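# Fork the loose switch onto the yellow-taped rack rails

## Task

With the fork, carry the unscrewed switch onto the pair of rack rails marked with yellow tape and slide it all the way in. The rack is loose. It may tilt only a little, since a bigger tip fails the task, and it must finish in its original spot.

## Robot and tools

ROBOT. One six-joint arm (an Elite/UR-style chain) with no gripper. It carries a rigid steel lifting fork with no motor and no sensor, so no number controls the tool and nothing reads back from it. Loads stay on through shape, gravity and friction only. The arm's URDF root sits at (0, 0, +0.094) m in the scene frame, very slightly tilted. A camera stand is fixed to the floor beside the table.

FRAME. The scene frame has its origin on the table top straight below the base. +z points up, and +y is to the left when looking along +x. Reported positions (m), orientations (quat_wxyz) and velocities use this frame. Offsets also run along its axes, and rotations turn about the Hand target's position. Printed poses can be off by a few centimetres, more at long reach.

TOOL GEOMETRY. There are two blades, 240 mm long, 30 mm wide and 8 mm thick, with 110 mm between them. They point along the tool's -y axis. Their load-bearing faces look along the tool's -z axis, so the blades are level when the tool's +z points straight down. The tool point (end_effector_position) lies in the gap at mid-blade length, on the load face plane. The noses are 120 mm from it toward the tool's -y, and the upright back legs are 120 mm toward +y. A block reaching about 10 cm from the last joint's axis toward the tool's -y turns with the fork. If the noses dip, the load slides off. A heavier load makes the tool sag and tilt below the commanded pose. Compare the reported pose with the one you sent, then send a corrected one.

execute_actions(actions, cameras). actions is a list of actions. Each action is a table of up to 15 rows, one per 1/30 s step, and a short table repeats its last row to fill 15 steps. Each row is 6 numbers in [-1, 1]: dx, dy, dz, rx, ry, rz. This is an offset, not a pose. Every row counts from the Hand target at the start of that action, not from the row before. 1.0 stands for 0.6 m of translation or 180 degrees of rotation, and rx, ry, rz form one rotation vector. Sending the same offset again moves the arm further. An empty list returns the full state and images. cameras takes names, ["all"] or [].

move(target, speed, blend, blocking, cameras). Runs a straight path toward target. target is one 6-number row, or a list of up to 15 rows, in the same offset layout and scale. Every row counts from the same starting Hand target. speed is the top speed in m/s, from 0.002 to 3.2, default 0.25, with turning capped at twice that in rad/s. Give one number, or one per target. blend is in metres: the path passes within that distance of intermediate targets, and 0 means stopping at each. blocking=false returns after about 0.5 s while the move keeps going. A path longer than 10 s stops short. The path does not slow for obstacles, and fast moves overshoot or stray. Stay clear of the arm's own base so its shoulder posture does not flip. The result adds a move: line. done means at rest within 3 mm and 2 degrees. Other endings are off_target, moving, held and fault. limits=paced means the pose was clipped, and limits=held means steps were withheld. Neither done nor off_target tells you about contact.

wait(seconds 0 to 10) lets the scene run while the last command is held. stop brakes a running move. zoom_image(camera, region [x0, y0, x1, y1], at most 504x504 px) enlarges part of the newest image from cam_head_left, cam_head_right or cam_wrist, each 672x504. read_manual gives only licence texts. finished_scene(scene) ends the scene for good. Call it only once the switch sits fully in on the taped rails and stays there without the robot.

CONTROL DETAILS. Each step, the commanded orientation is limited to 32 degrees from the measured one. The joints then track the pose by damped IK, favouring position. Commands are smoothed by about 0.15 s. Joint speed caps are 2.09 rad/s for the shoulder joints, 2.62 for the elbow and 3.14 for the wrists. The Hand target line is your latest clipped command, and the next offsets start from it. The tool point often rests short of it. To close the gap, send the remaining distance as an offset. To stop pressing against something, command a target back beyond the tool point. A blocked arm keeps pushing until it is commanded away. Near the first joint's axis, small tool moves can swing the whole arm.

RESULTS. Each result shows pose, velocities, Hand target, joint positions and joint torques. Torques are the total drive output, including gravity, with a sensor offset and noise. Positive torque is toward a larger joint position. 'Within noise' joint velocities mean the arm is still.

FAULTS AND RISKS. Contact torque limits in N m are 293 for shoulder pan and shoulder lift, 133 for the elbow and 49.8 for each wrist joint. An outside force of about 150 N (±25) on the arm, tool or load also triggers a fault. Either one stops the arm for 10 s. The arm is stiff, so aiming even slightly past a firm contact can fault it. Approach slowly, because faster contact hits harder. Motors heat up when holding loads, reaching far out or pushing against something. A MOTOR HOT line appears at 70 °C, and at 85 °C the brakes lock for 30 to 60 s or more. The scene keeps running while you think. Avoid dropping the switch, letting it fall far, slamming into things or pushing hard. Nothing may end up off the table. Slide the switch in gently so the loose rack neither tips nor shifts. Loose objects can sometimes be bumped by outside forces.

Each tool is called after ">>>" as name(argument=value, ...) on one line, values as JSON.

## Session

>>> execute_actions(actions=[])

Scene clock: 0.00 s.
end_effector_position=(+0.6600, +0.2529, +0.3169) end_effector_quat_wxyz=(+0.049, +0.971, +0.235, +0.002)
Joint positions: [3.144 -1.402 1.911 -2.097 -1.658 1.049]
Joint velocities: within noise
Joint torques (N m): no reading
Hand target: +0.6600, +0.2529, +0.3169; +0.049, +0.971, +0.235, +0.002

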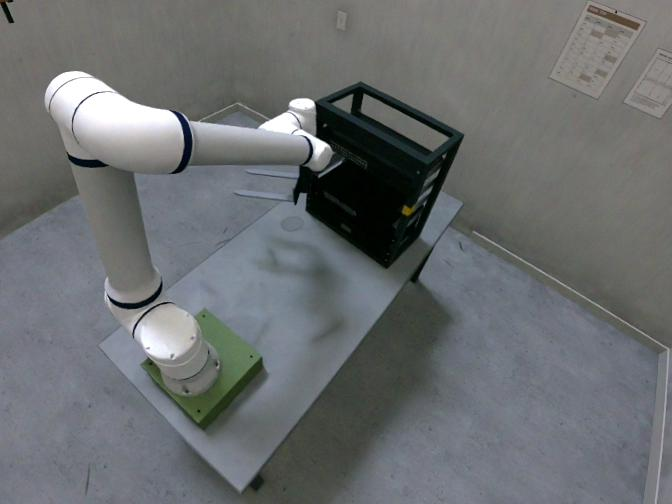

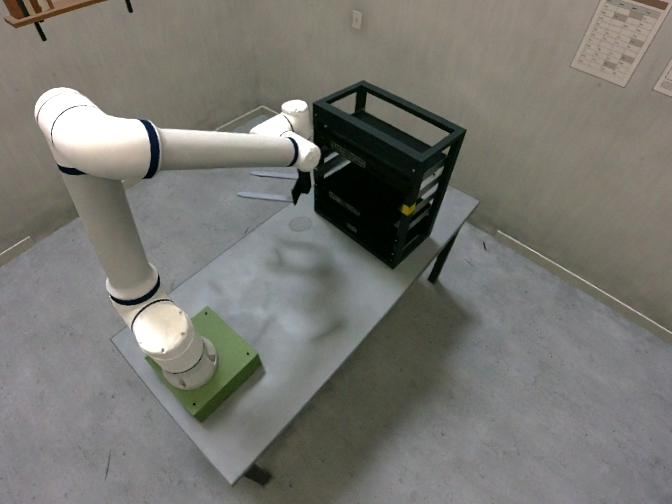

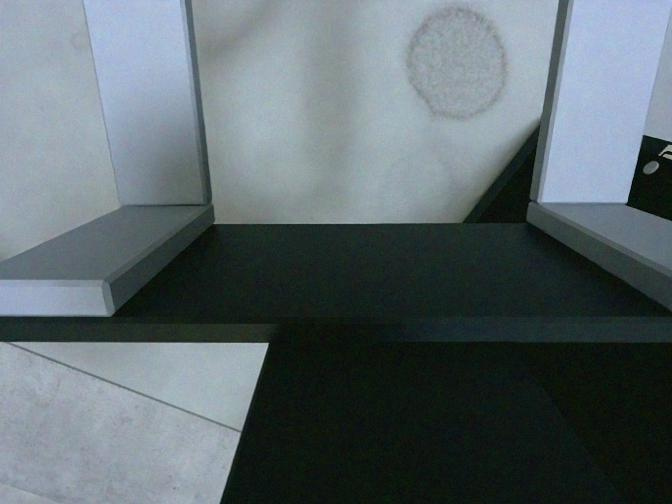

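>>> zoom_image(camera="cam_head_left", region=[230, 70, 480, 270])

>>> zoom_image(camera="cam_head_right", region=[230, 70, 480, 270])

Scaled by 2.016.

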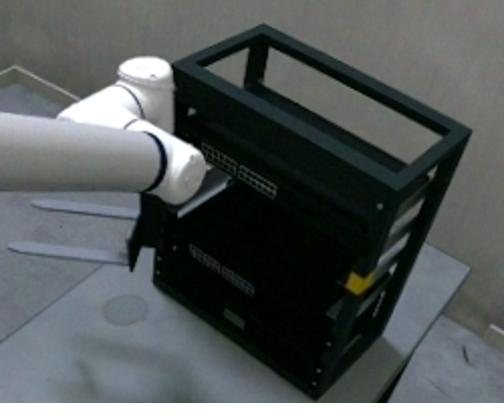

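Scaled by 2.016.

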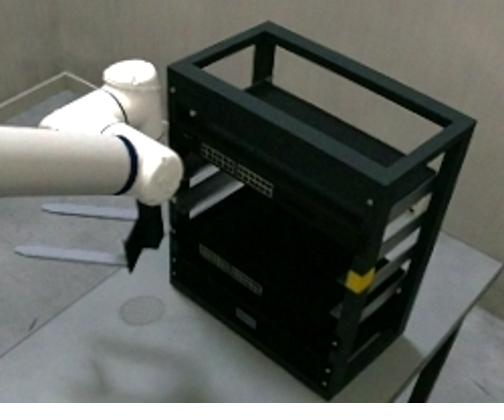

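>>> move(target=[-0.164, -0.0216, 0.3995, 0.0797, -0.3931, -0.1701], speed=0.4, cameras=["all"])

Scene clock: 92.57 s.
end_effector_position=(+0.5616, +0.2399, +0.5565) end_effector_quat_wxyz=(+0.060, +0.815, -0.085, +0.570)
Joint positions: [3.074 -2.062 2.582 -3.296 -1.659 1.607]
Joint torques (N m): [9.42 6.38 -69.62 -11.84 -2.19 4.92]
Hand target: +0.5616, +0.2400, +0.5566; +0.060, +0.815, -0.085, +0.570
Off the commanded pose: 0.000 m, 0 deg.
move: done
camera_calibration:
cam_wrist: T_world_to_cam=[[0.357148, -0.0881301, 0.929881, -0.687377], [-0.514179, -0.849671, 0.116957, 0.298936], [0.779786, -0.519896, -0.348773, -0.0246881], [0, 0, 0, 1]] pos_world=[0.418453, 0.180584, 0.595605]

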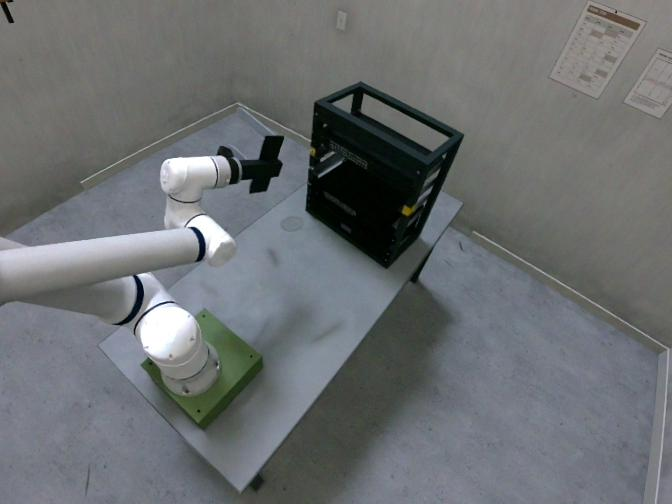

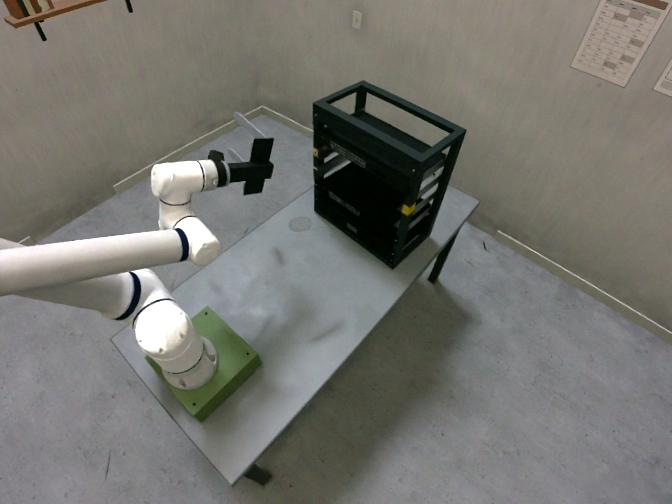

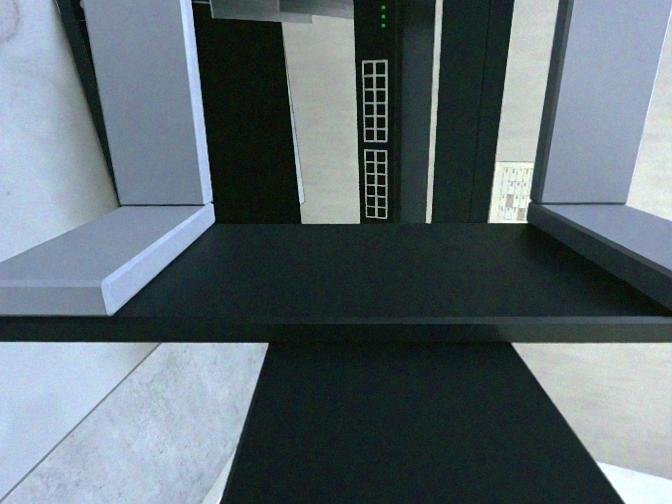

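>>> zoom_image(camera="cam_head_left", region=[290, 70, 480, 275])

>>> zoom_image(camera="cam_head_right", region=[295, 70, 485, 275])

>>> zoom_image(camera="cam_wrist", region=[180, 0, 580, 230])

Scaled by 2.459.

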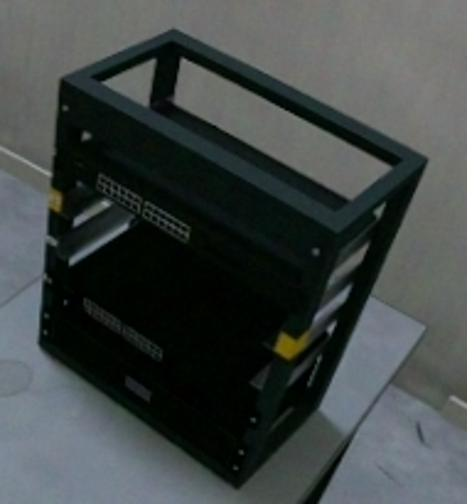

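Scaled by 2.459.

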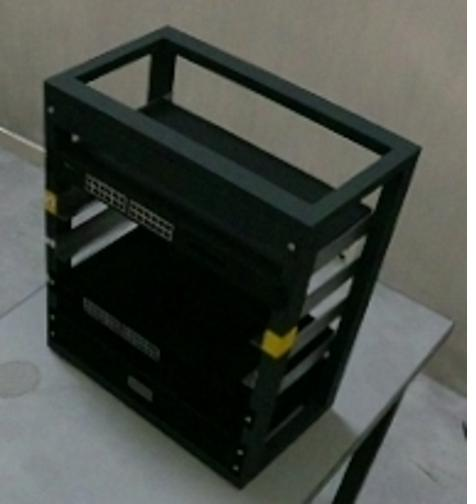

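Scaled by 1.260.

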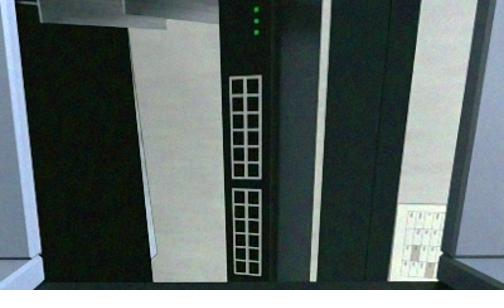

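>>> zoom_image(camera="cam_head_left", region=[300, 95, 390, 215])

>>> zoom_image(camera="cam_head_left", region=[370, 130, 470, 275])

>>> zoom_image(camera="cam_head_right", region=[380, 130, 480, 275])

>>> zoom_image(camera="cam_head_right", region=[300, 95, 400, 250])

Scaled by 4.200.

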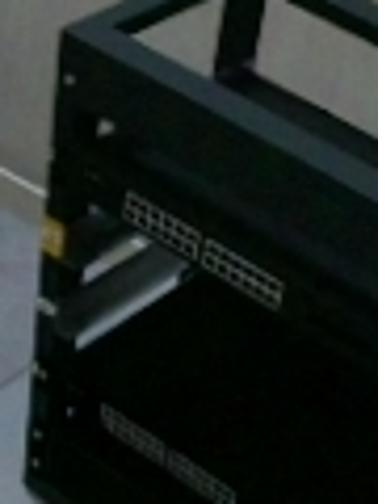

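Scaled by 3.476.

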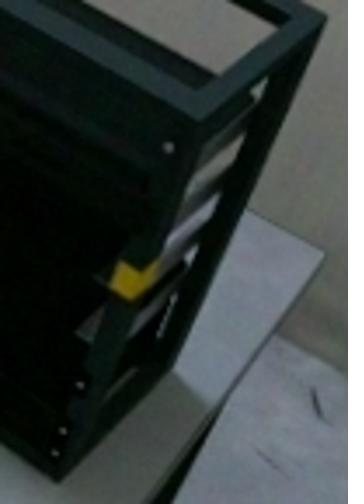

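Scaled by 3.476.

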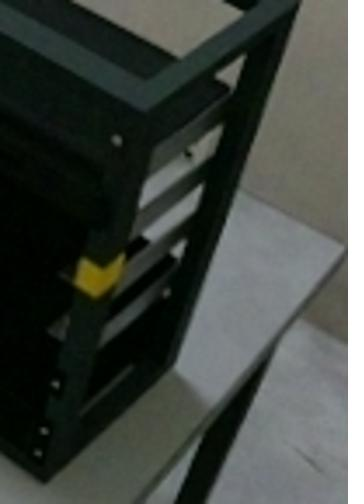

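Scaled by 3.252.

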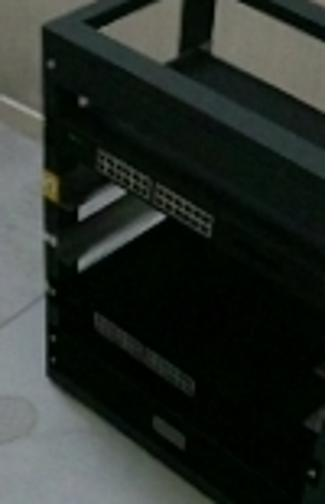

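>>> move(target=[0.014, -0.5533, -0.1143, 0.4924, -0.0868, 0.0174], speed=0.5, cameras=["cam_wrist"])

Scene clock: 137.00 s.
end_effector_position=(+0.5700, -0.0920, +0.4880) end_effector_quat_wxyz=(+0.549, -0.550, +0.445, -0.445)
Joint positions: [2.106 -0.924 2.68 -4.854 -0.279 3.108]
Joint torques (N m): [10.53 -39.08 -1.83 -4.26 -2.03 3.55]
Hand target: +0.5700, -0.0920, +0.4880; +0.549, -0.550, +0.445, -0.445
Off the commanded pose: 0.000 m, 0 deg.
move: done
camera_calibration:
cam_wrist: T_world_to_cam=[[0.234425, -0.972063, -0.0117228, -0.207866], [-0.339983, -0.0706819, -0.937772, 0.516268], [0.910745, 0.223823, -0.347055, -0.234704], [0, 0, 0, 1]] pos_world=[0.438007, -0.113036, 0.40025]
Images, in order (width x height): cam_wrist 672x504.

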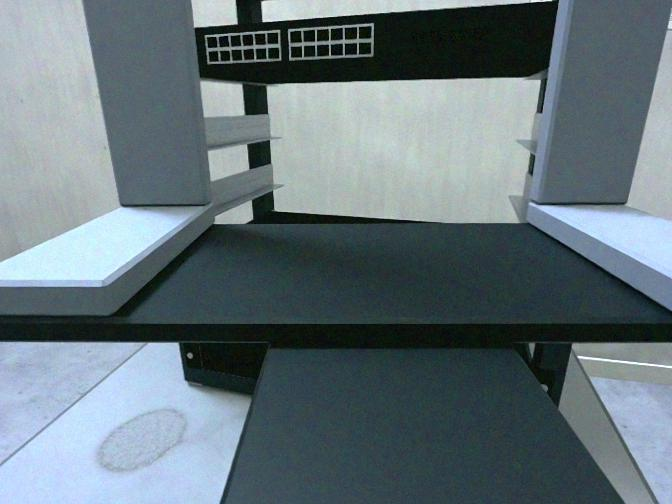

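>>> move(target=[0.0513, 0.025, -0.2133, -0.5034, 0.0088, -0.1133], speed=0.6, cameras=["cam_wrist"])

Scene clock: 162.63 s.
end_effector_position=(+0.6007, -0.0770, +0.3600) end_effector_quat_wxyz=(+0.087, +0.702, -0.086, +0.702)
Joint positions: [2.104 -1 2.692 -4.813 -0.731 1.557]
Joint torques (N m): [11.13 -66.81 15.45 -5.4 -2.26 -0.26]
Hand target: +0.6008, -0.0770, +0.3600; +0.087, +0.702, -0.086, +0.702
Off the commanded pose: 0.000 m, 0 deg.
move: done
camera_calibration:
cam_wrist: T_world_to_cam=[[0.0233756, -0.0185363, 0.999555, -0.365803], [-0.563512, -0.826105, -0.00214144, 0.146986], [0.825777, -0.563211, -0.0297561, -0.43434], [0, 0, 0, 1]] pos_world=[0.450047, -0.12998, 0.35303]
Images, in order (width x height): cam_wrist 672x504.

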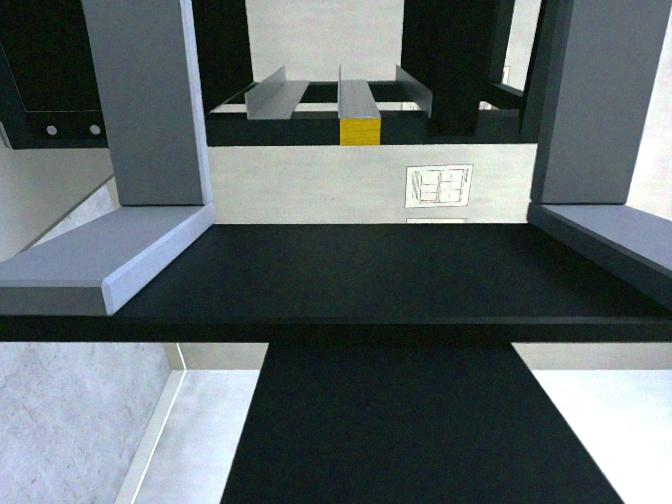

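>>> zoom_image(camera="cam_wrist", region=[190, 0, 560, 230])

>>> zoom_image(camera="cam_wrist", region=[0, 0, 200, 160])

Scaled by 1.362.

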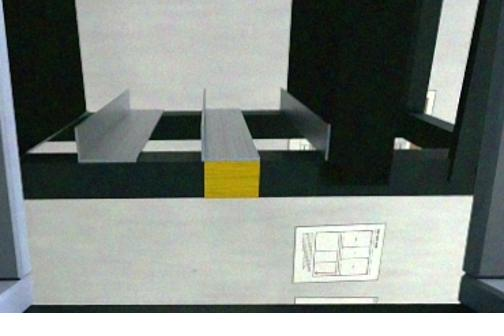

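Scaled by 2.520.

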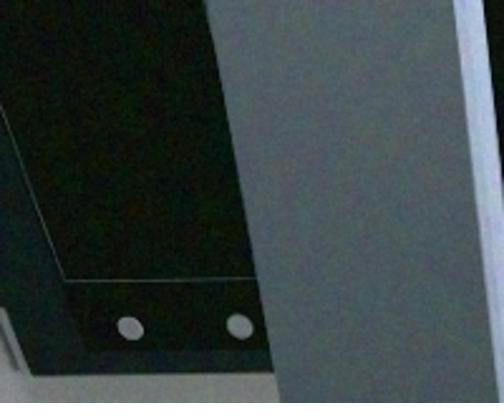

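>>> zoom_image(camera="cam_wrist", region=[70, 120, 270, 320])

>>> zoom_image(camera="cam_wrist", region=[472, 120, 672, 320])

>>> zoom_image(camera="cam_wrist", region=[390, 0, 590, 160])

Scaled by 2.520.

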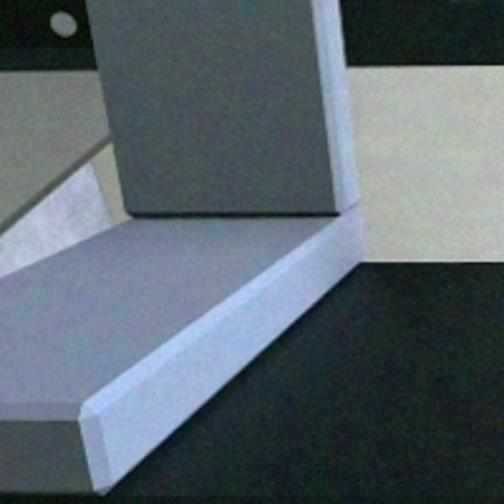

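Scaled by 2.520.

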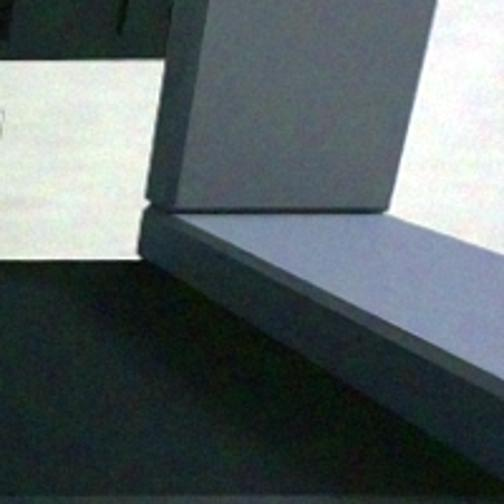

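Scaled by 2.520.

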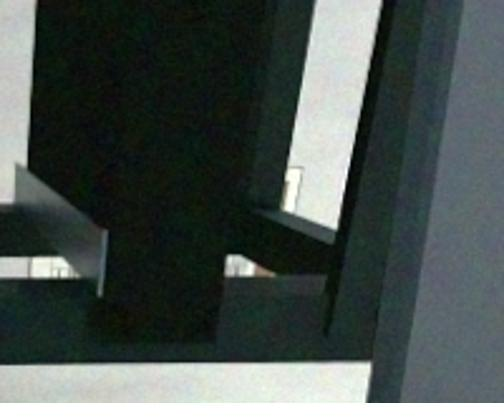

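>>> zoom_image(camera="cam_wrist", region=[60, 0, 220, 120])

>>> zoom_image(camera="cam_wrist", region=[512, 0, 672, 120])

Scaled by 3.150.

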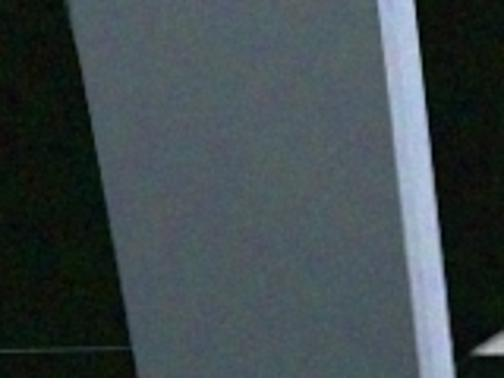

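Scaled by 3.150.

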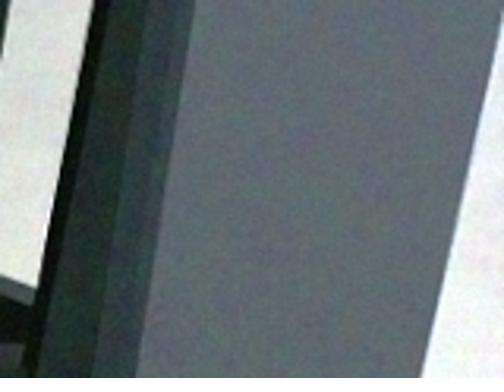

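>>> zoom_image(camera="cam_wrist", region=[235, 55, 345, 155])

>>> zoom_image(camera="cam_wrist", region=[335, 55, 445, 155])

Scaled by 4.582.

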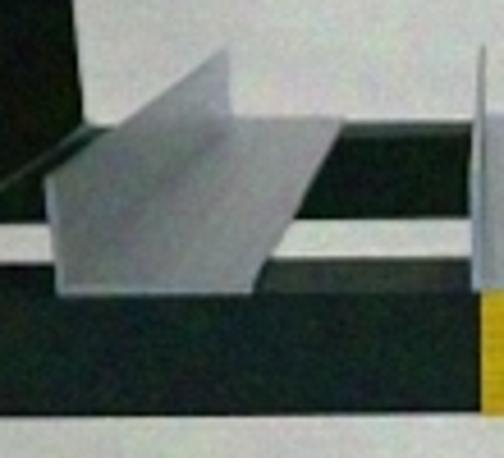

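Scaled by 4.582.

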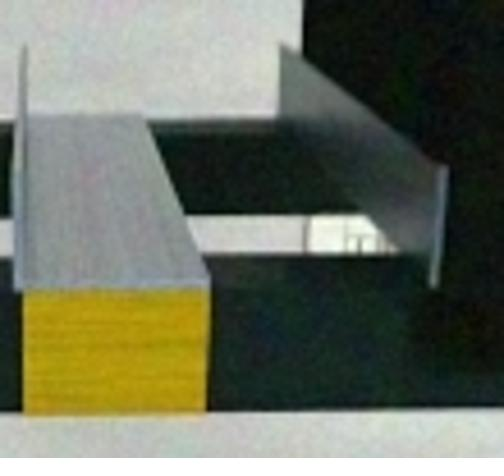

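>>> move(target=[-0.0288, 0.3117, 0.18, 0.4972, -0.0611, 0.0611], speed=0.6, cameras=["cam_wrist"])

>>> zoom_image(camera="cam_wrist", region=[180, 0, 380, 225])

>>> zoom_image(camera="cam_wrist", region=[370, 0, 570, 225])

Scene clock: 341.87 s.
end_effector_position=(+0.5921, -0.0004, +0.4039) end_effector_quat_wxyz=(-0.170, +0.680, -0.275, +0.658)
Joint positions: [2.252 -0.878 2.763 -4.896 -0.771 2.119]
Joint torques (N m): [-23.27 -67.61 4.82 -2.43 2.54 -1.02]
Hand target: +0.5921, -0.0005, +0.4038; -0.169, +0.680, -0.275, +0.658 (not the last commanded pose)
Off the commanded pose: 0.128 m, 54 deg.
move: held (a check stopped the path); limits=held
pose unreachable: on one or more control steps of this call, first in action 0 (counted from 0), an arm could not follow its commanded pose, so it was not sent that pose on those steps. It may still have moved: this result reports where it is.
cause: moving toward the commanded pose would bring two parts of the arm too close to each other (joints 3 (elbow) to 5 (wrist 2) lie between them).
camera_calibration:
cam_wrist: T_world_to_cam=[[0.00750444, -0.610799, 0.79175, -0.314946], [-0.483952, -0.695088, -0.531642, 0.372255], [0.875062, -0.379179, -0.300814, -0.302443], [0, 0, 0, 1]] pos_world=[0.447173, -0.0482987, 0.356285]
Images, in order (width x height): cam_wrist 672x504.

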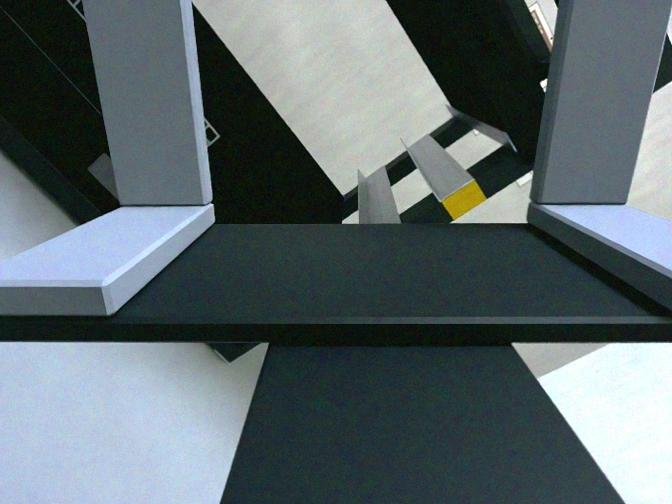

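Scaled by 2.240.

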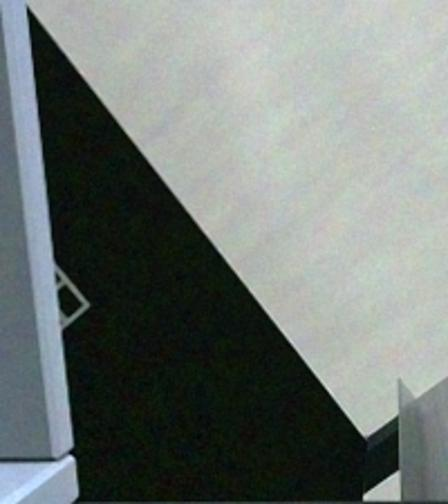

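Scaled by 2.240.

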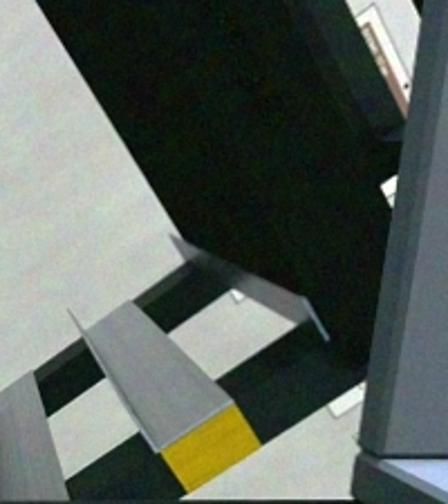

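>>> move(target=[0.035, -0.2108, 0.1403, 0.2936, -0.0497, 0.0121], speed=0.6, cameras=["cam_wrist"])

>>> zoom_image(camera="cam_wrist", region=[390, 20, 490, 120])

>>> zoom_image(camera="cam_wrist", region=[390, 110, 490, 230])

>>> zoom_image(camera="cam_wrist", region=[180, 0, 560, 230])

Scene clock: 361.80 s.
end_effector_position=(+0.6131, -0.1269, +0.4881) end_effector_quat_wxyz=(+0.486, -0.487, +0.512, -0.513)
Joint positions: [2.299 -0.936 2.642 -4.827 -0.734 3.131]
Joint torques (N m): [8.17 -52.08 -8.82 -7.36 -2.33 3.8]
Hand target: +0.6131, -0.1270, +0.4880; +0.486, -0.487, +0.512, -0.513
Off the commanded pose: 0.000 m, 0 deg.
move: done
camera_calibration:
cam_wrist: T_world_to_cam=[[-0.0251284, -0.999621, -0.0112644, -0.0964388], [-0.346313, 0.0192748, -0.937921, 0.543915], [0.937782, -0.0196674, -0.346666, -0.313884], [0, 0, 0, 1]] pos_world=[0.480296, -0.113059, 0.40025]
Images, in order (width x height): cam_wrist 672x504.

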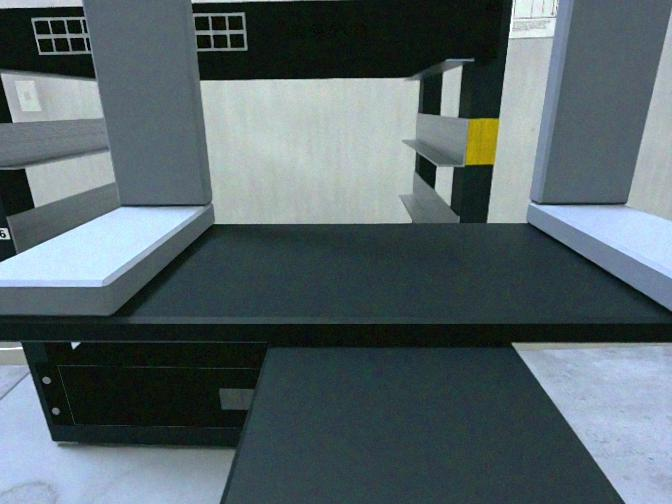

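Scaled by 5.040.

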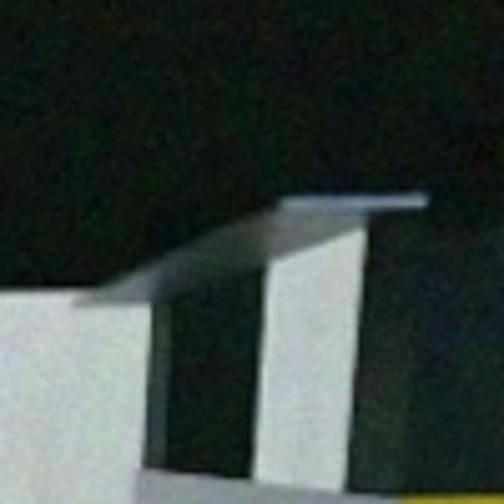

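Scaled by 4.200.

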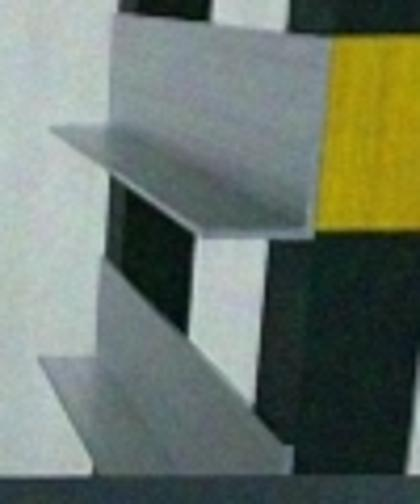

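Scaled by 1.326.

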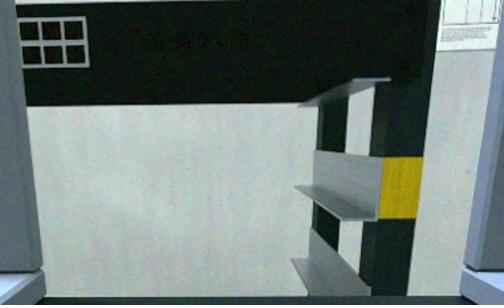

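>>> zoom_image(camera="cam_wrist", region=[0, 60, 130, 260])

>>> zoom_image(camera="cam_wrist", region=[0, 335, 270, 460])

>>> zoom_image(camera="cam_wrist", region=[0, 0, 130, 100])

>>> zoom_image(camera="cam_wrist", region=[430, 0, 560, 130])

Scaled by 2.520.

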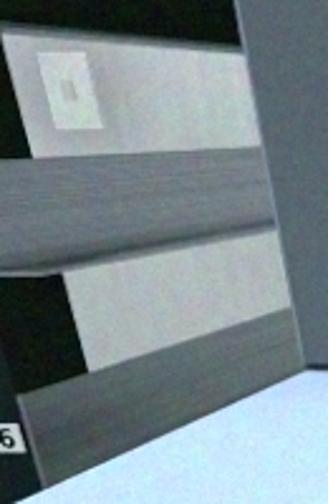

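Scaled by 1.867.

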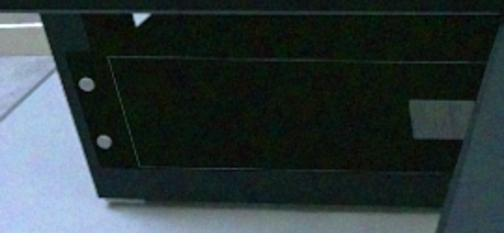

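Scaled by 3.877.

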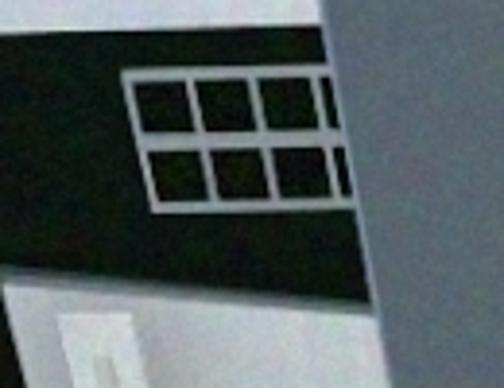

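Scaled by 3.877.

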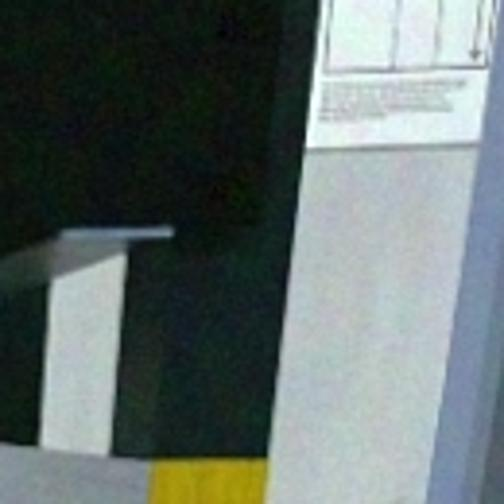

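>>> move(target=[0.1275, 0.1998, -0.1217, 0.0322, 0.4990, -0.0061], speed=0.5, cameras=["all"])

>>> zoom_image(camera="cam_head_left", region=[270, 80, 470, 270])

>>> zoom_image(camera="cam_head_right", region=[270, 80, 470, 270])

Scene clock: 461.03 s.
end_effector_position=(+0.6896, -0.0071, +0.4150) end_effector_quat_wxyz=(+0.000, +0.680, -0.733, +0.000) end_effector_velocity=(-0.001, +0.000, +0.000) end_effector_angular_velocity=(+0.000, +0.004, +0.000)
Joint positions: [2.858 -1.801 2.122 -1.877 -1.568 2.887]
Joint velocities: [0.001 0.001 -0.002 0.005 -0.001 0.001]
Joint torques (N m): [10.24 -24.8 -99.29 -5.3 -2.18 3.36]
Hand target: +0.6896, -0.0071, +0.4150; +0.000, +0.680, -0.733, +0.000
Off the commanded pose: 0.000 m, 0 deg.
move: done
camera_calibration:
cam_wrist: T_world_to_cam=[[-0.08802, -0.995752, -0.027021, 0.0743074], [-0.935176, 0.0732619, 0.346524, 0.372893], [-0.343072, 0.0557704, -0.937652, 0.720499], [0, 0, 0, 1]] pos_world=[0.602444, 0.0064904, 0.548369]

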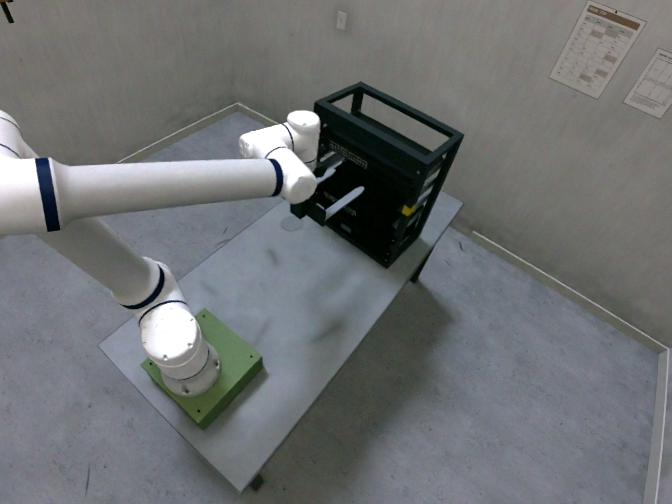

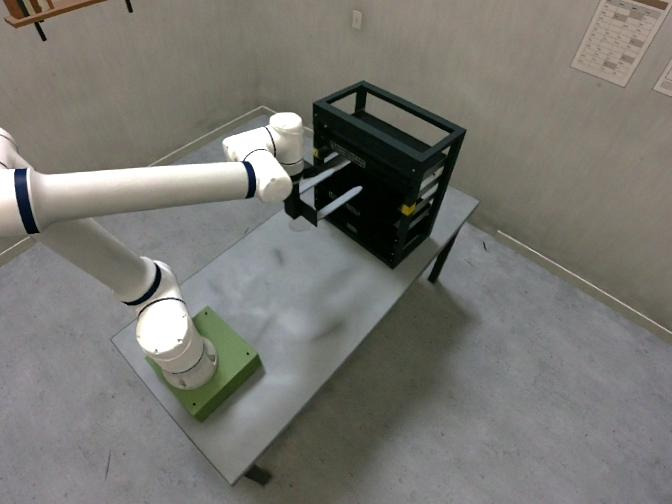

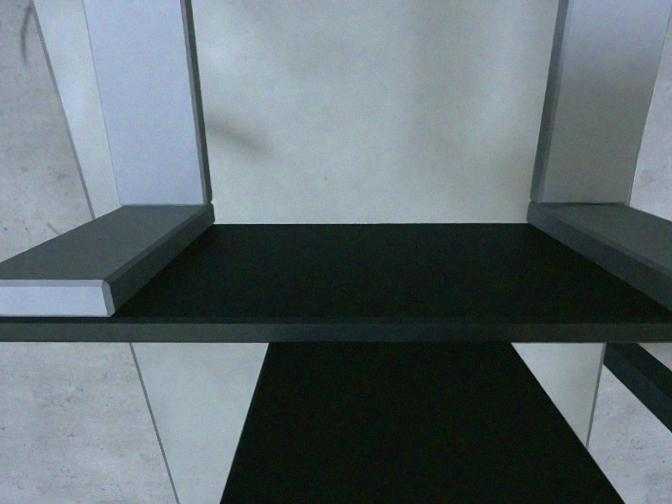

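Scaled by 2.520.

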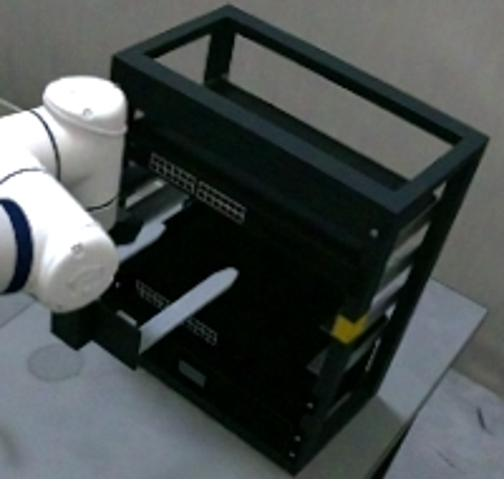

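Scaled by 2.520.

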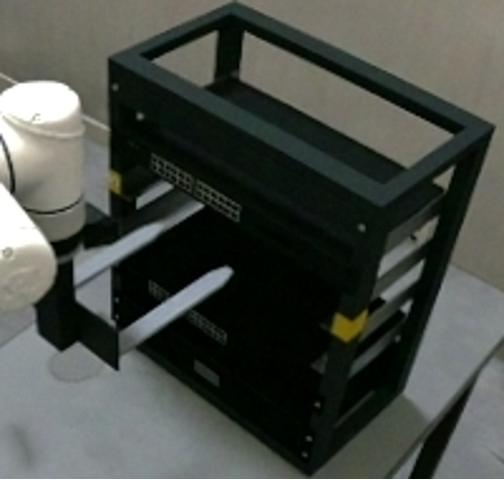

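>>> move(target=[0.3357, -0.0258, 0, 0, 0, 0], speed=0.2, cameras=["all"])

>>> zoom_image(camera="cam_head_left", region=[290, 80, 470, 260])

>>> zoom_image(camera="cam_head_right", region=[280, 80, 460, 260])

Scene clock: 478.97 s.
end_effector_position=(+0.8909, -0.0226, +0.4150) end_effector_quat_wxyz=(+0.000, +0.680, -0.733, +0.000)
Joint positions: [2.928 -1.45 1.797 -1.904 -1.567 2.957]
Joint torques (N m): [9.98 -59.42 -98.15 -5.25 -2.13 3.37]
Hand target: +0.8910, -0.0226, +0.4150; +0.000, +0.680, -0.733, +0.000
Off the commanded pose: 0.000 m, 0 deg.
move: done
camera_calibration:
cam_wrist: T_world_to_cam=[[-0.0880613, -0.995747, -0.0270868, 0.0767693], [-0.935064, 0.0732601, 0.346826, 0.56211], [-0.343367, 0.0558699, -0.937538, 0.790628], [0, 0, 0, 1]] pos_world=[0.803845, -0.00890975, 0.548368]

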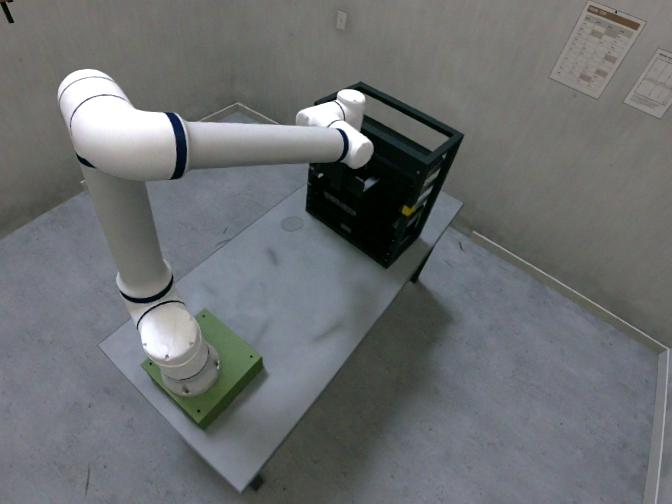

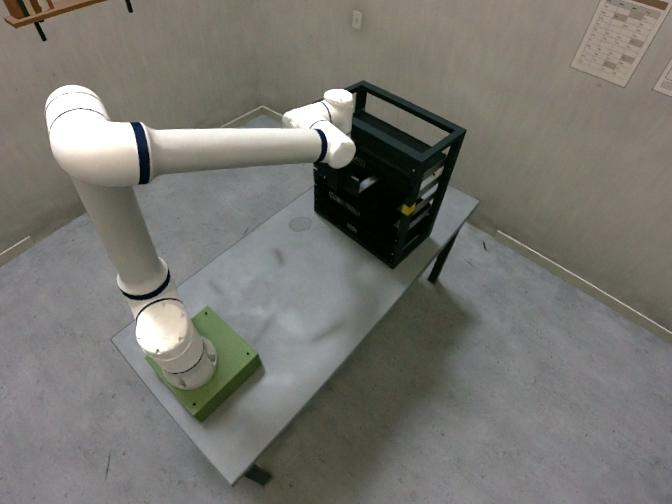

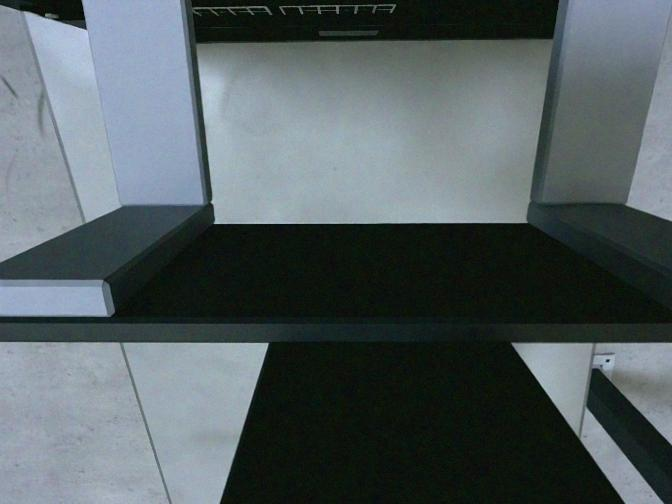

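Scaled by 2.800.

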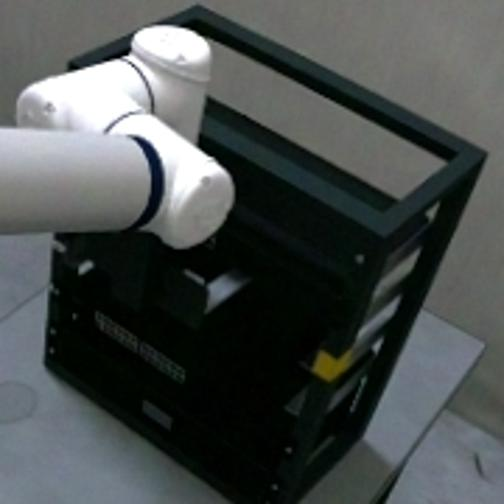

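Scaled by 2.800.

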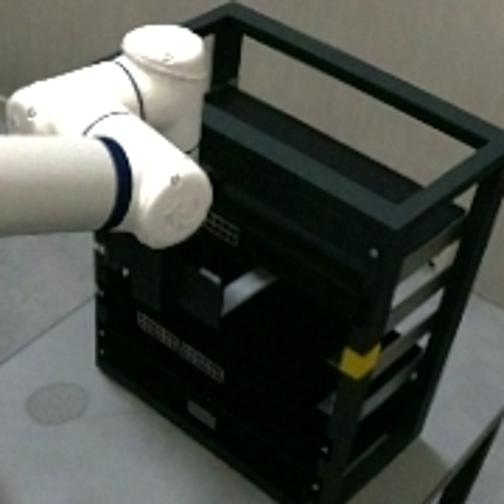

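>>> move(target=[0, 0, 0.02, 0, 0, 0], speed=0.1)

>>> move(target=[0, 0, 0.00667, 0, 0, 0], speed=0.05)

>>> move(target=[0, 0, 0.00667, 0, 0, 0], speed=0.05)

Scene clock: 483.73 s.
end_effector_position=(+0.8910, -0.0225, +0.4268) end_effector_quat_wxyz=(+0.000, +0.680, -0.733, +0.000)
Joint positions: [2.928 -1.456 1.782 -1.883 -1.567 2.957]
Joint torques (N m): [-2.69 -88.74 -97.76 -4.99 -2.01 0.28]
Hand target: +0.8910, -0.0226, +0.4270; +0.000, +0.680, -0.733, +0.000
Off the commanded pose: 0.000 m, 0 deg.
move: done

Scene clock: 484.43 s.
end_effector_position=(+0.8910, -0.0226, +0.4308) end_effector_quat_wxyz=(+0.000, +0.680, -0.733, +0.000)
Joint positions: [2.928 -1.458 1.777 -1.876 -1.567 2.957]
Joint torques (N m): [-14.39 -87.78 -98.81 -5.32 -1.92 -1.57]
Hand target: +0.8910, -0.0226, +0.4310; +0.000, +0.680, -0.733, +0.000
Off the commanded pose: 0.000 m, 0 deg.
move: done

Scene clock: 485.13 s.
end_effector_position=(+0.8910, -0.0226, +0.4349) end_effector_quat_wxyz=(+0.000, +0.680, -0.733, +0.000)
Joint positions: [2.928 -1.46 1.772 -1.869 -1.567 2.957]
Joint torques (N m): [-15.17 -88.53 -98.8 -5.06 -2.11 -1.71]
Hand target: +0.8910, -0.0226, +0.4350; +0.000, +0.680, -0.733, +0.000
Off the commanded pose: 0.000 m, 0 deg.
move: done

>>> move(target=[0, 0, 0.005, 0, 0, 0], speed=0.05)

>>> move(target=[0, 0, 0.005, 0, 0, 0], speed=0.05)

>>> move(target=[0, 0, 0.005, 0, 0, 0], speed=0.05)

Scene clock: 487.73 s.
end_effector_position=(+0.8910, -0.0226, +0.4379) end_effector_quat_wxyz=(+0.000, +0.680, -0.733, +0.000)
Joint positions: [2.928 -1.461 1.768 -1.863 -1.567 2.957]
Joint torques (N m): [-15.85 -87.38 -99.07 -5.07 -1.87 -1.66]
Hand target: +0.8910, -0.0226, +0.4380; +0.000, +0.680, -0.733, +0.000
Off the commanded pose: 0.000 m, 0 deg.
move: done

Scene clock: 488.43 s.
end_effector_position=(+0.8910, -0.0226, +0.4408) end_effector_quat_wxyz=(+0.000, +0.680, -0.733, +0.000)
Joint positions: [2.928 -1.462 1.764 -1.858 -1.567 2.957]
Joint torques (N m): [-18.2 -103.16 -121.68 -11.6 0.32 -1.72]
Hand target: +0.8910, -0.0226, +0.4410; +0.000, +0.680, -0.733, +0.000
Off the commanded pose: 0.000 m, 0 deg.
move: done

Scene clock: 489.13 s.
end_effector_position=(+0.8910, -0.0226, +0.4439) end_effector_quat_wxyz=(+0.000, +0.680, -0.733, +0.000)
Joint positions: [2.928 -1.464 1.76 -1.853 -1.567 2.957]
Joint torques (N m): [-18.83 -120.16 -143.18 -19.21 2.39 -1.72]
Hand target: +0.8910, -0.0226, +0.4440; +0.000, +0.680, -0.733, +0.000
Off the commanded pose: 0.000 m, 0 deg.
move: done

>>> move(target=[0, 0, 0.005, 0, 0, 0], speed=0.05, cameras=["all"])

>>> zoom_image(camera="cam_head_left", region=[290, 80, 470, 260])

>>> zoom_image(camera="cam_head_right", region=[280, 80, 460, 260])

Scene clock: 495.67 s.
end_effector_position=(+0.8910, -0.0226, +0.4469) end_effector_quat_wxyz=(+0.000, +0.680, -0.733, +0.000)
Joint positions: [2.928 -1.465 1.756 -1.847 -1.567 2.957]
Joint torques (N m): [-19.61 -123.47 -143.11 -19.29 3.08 -1.95]
Hand target: +0.8910, -0.0226, +0.4470; +0.000, +0.680, -0.733, +0.000
Off the commanded pose: 0.000 m, 0 deg.
move: done
camera_calibration:
cam_wrist: T_world_to_cam=[[-0.0880613, -0.995747, -0.0270868, 0.0776422], [-0.935064, 0.0732601, 0.346826, 0.55114], [-0.343367, 0.0558699, -0.937538, 0.82057], [0, 0, 0, 1]] pos_world=[0.803945, -0.00890975, 0.580268]

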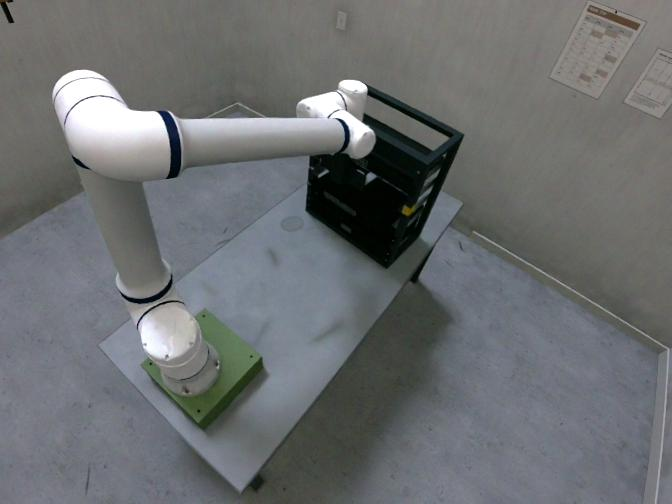

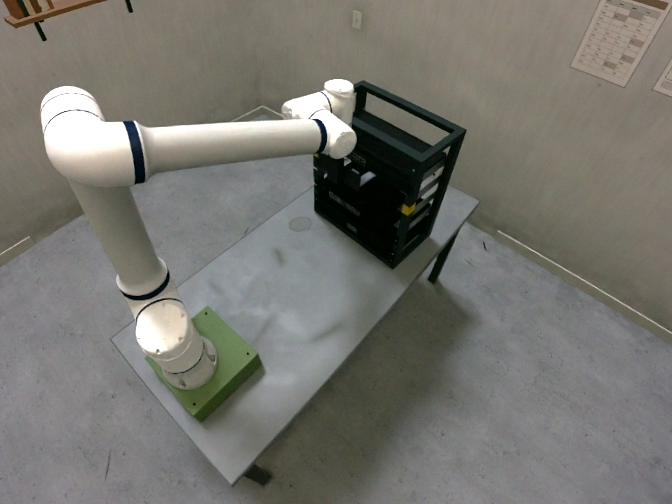

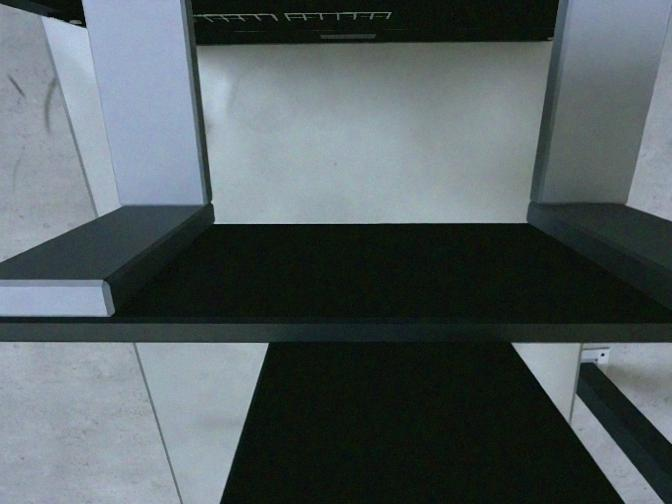

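Scaled by 2.800.

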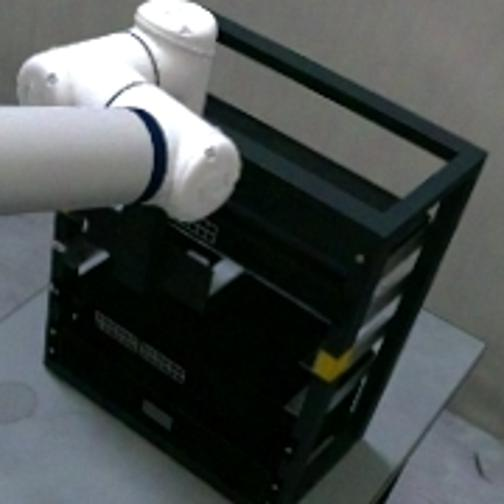

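Scaled by 2.800.

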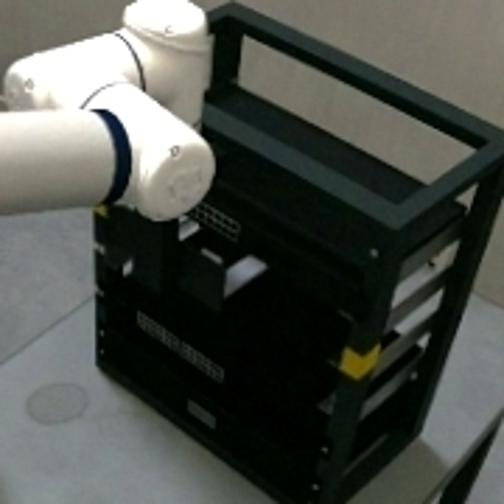

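>>> zoom_image(camera="cam_head_left", region=[305, 130, 425, 220])

>>> zoom_image(camera="cam_head_right", region=[305, 130, 425, 220])

>>> zoom_image(camera="cam_wrist", region=[170, 0, 570, 60])

Scaled by 4.200.

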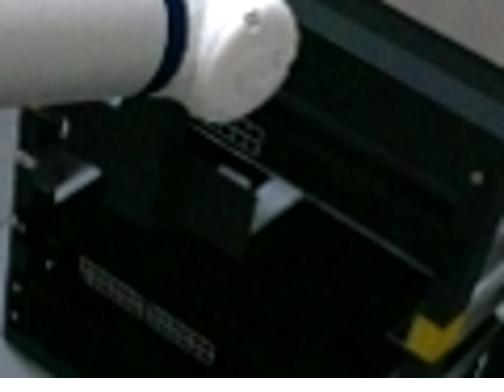

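Scaled by 4.200.

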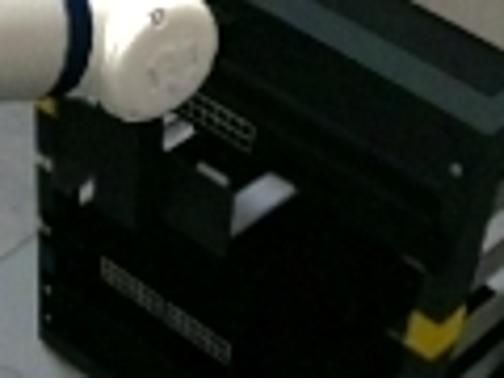

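Scaled by 1.260.

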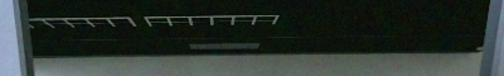

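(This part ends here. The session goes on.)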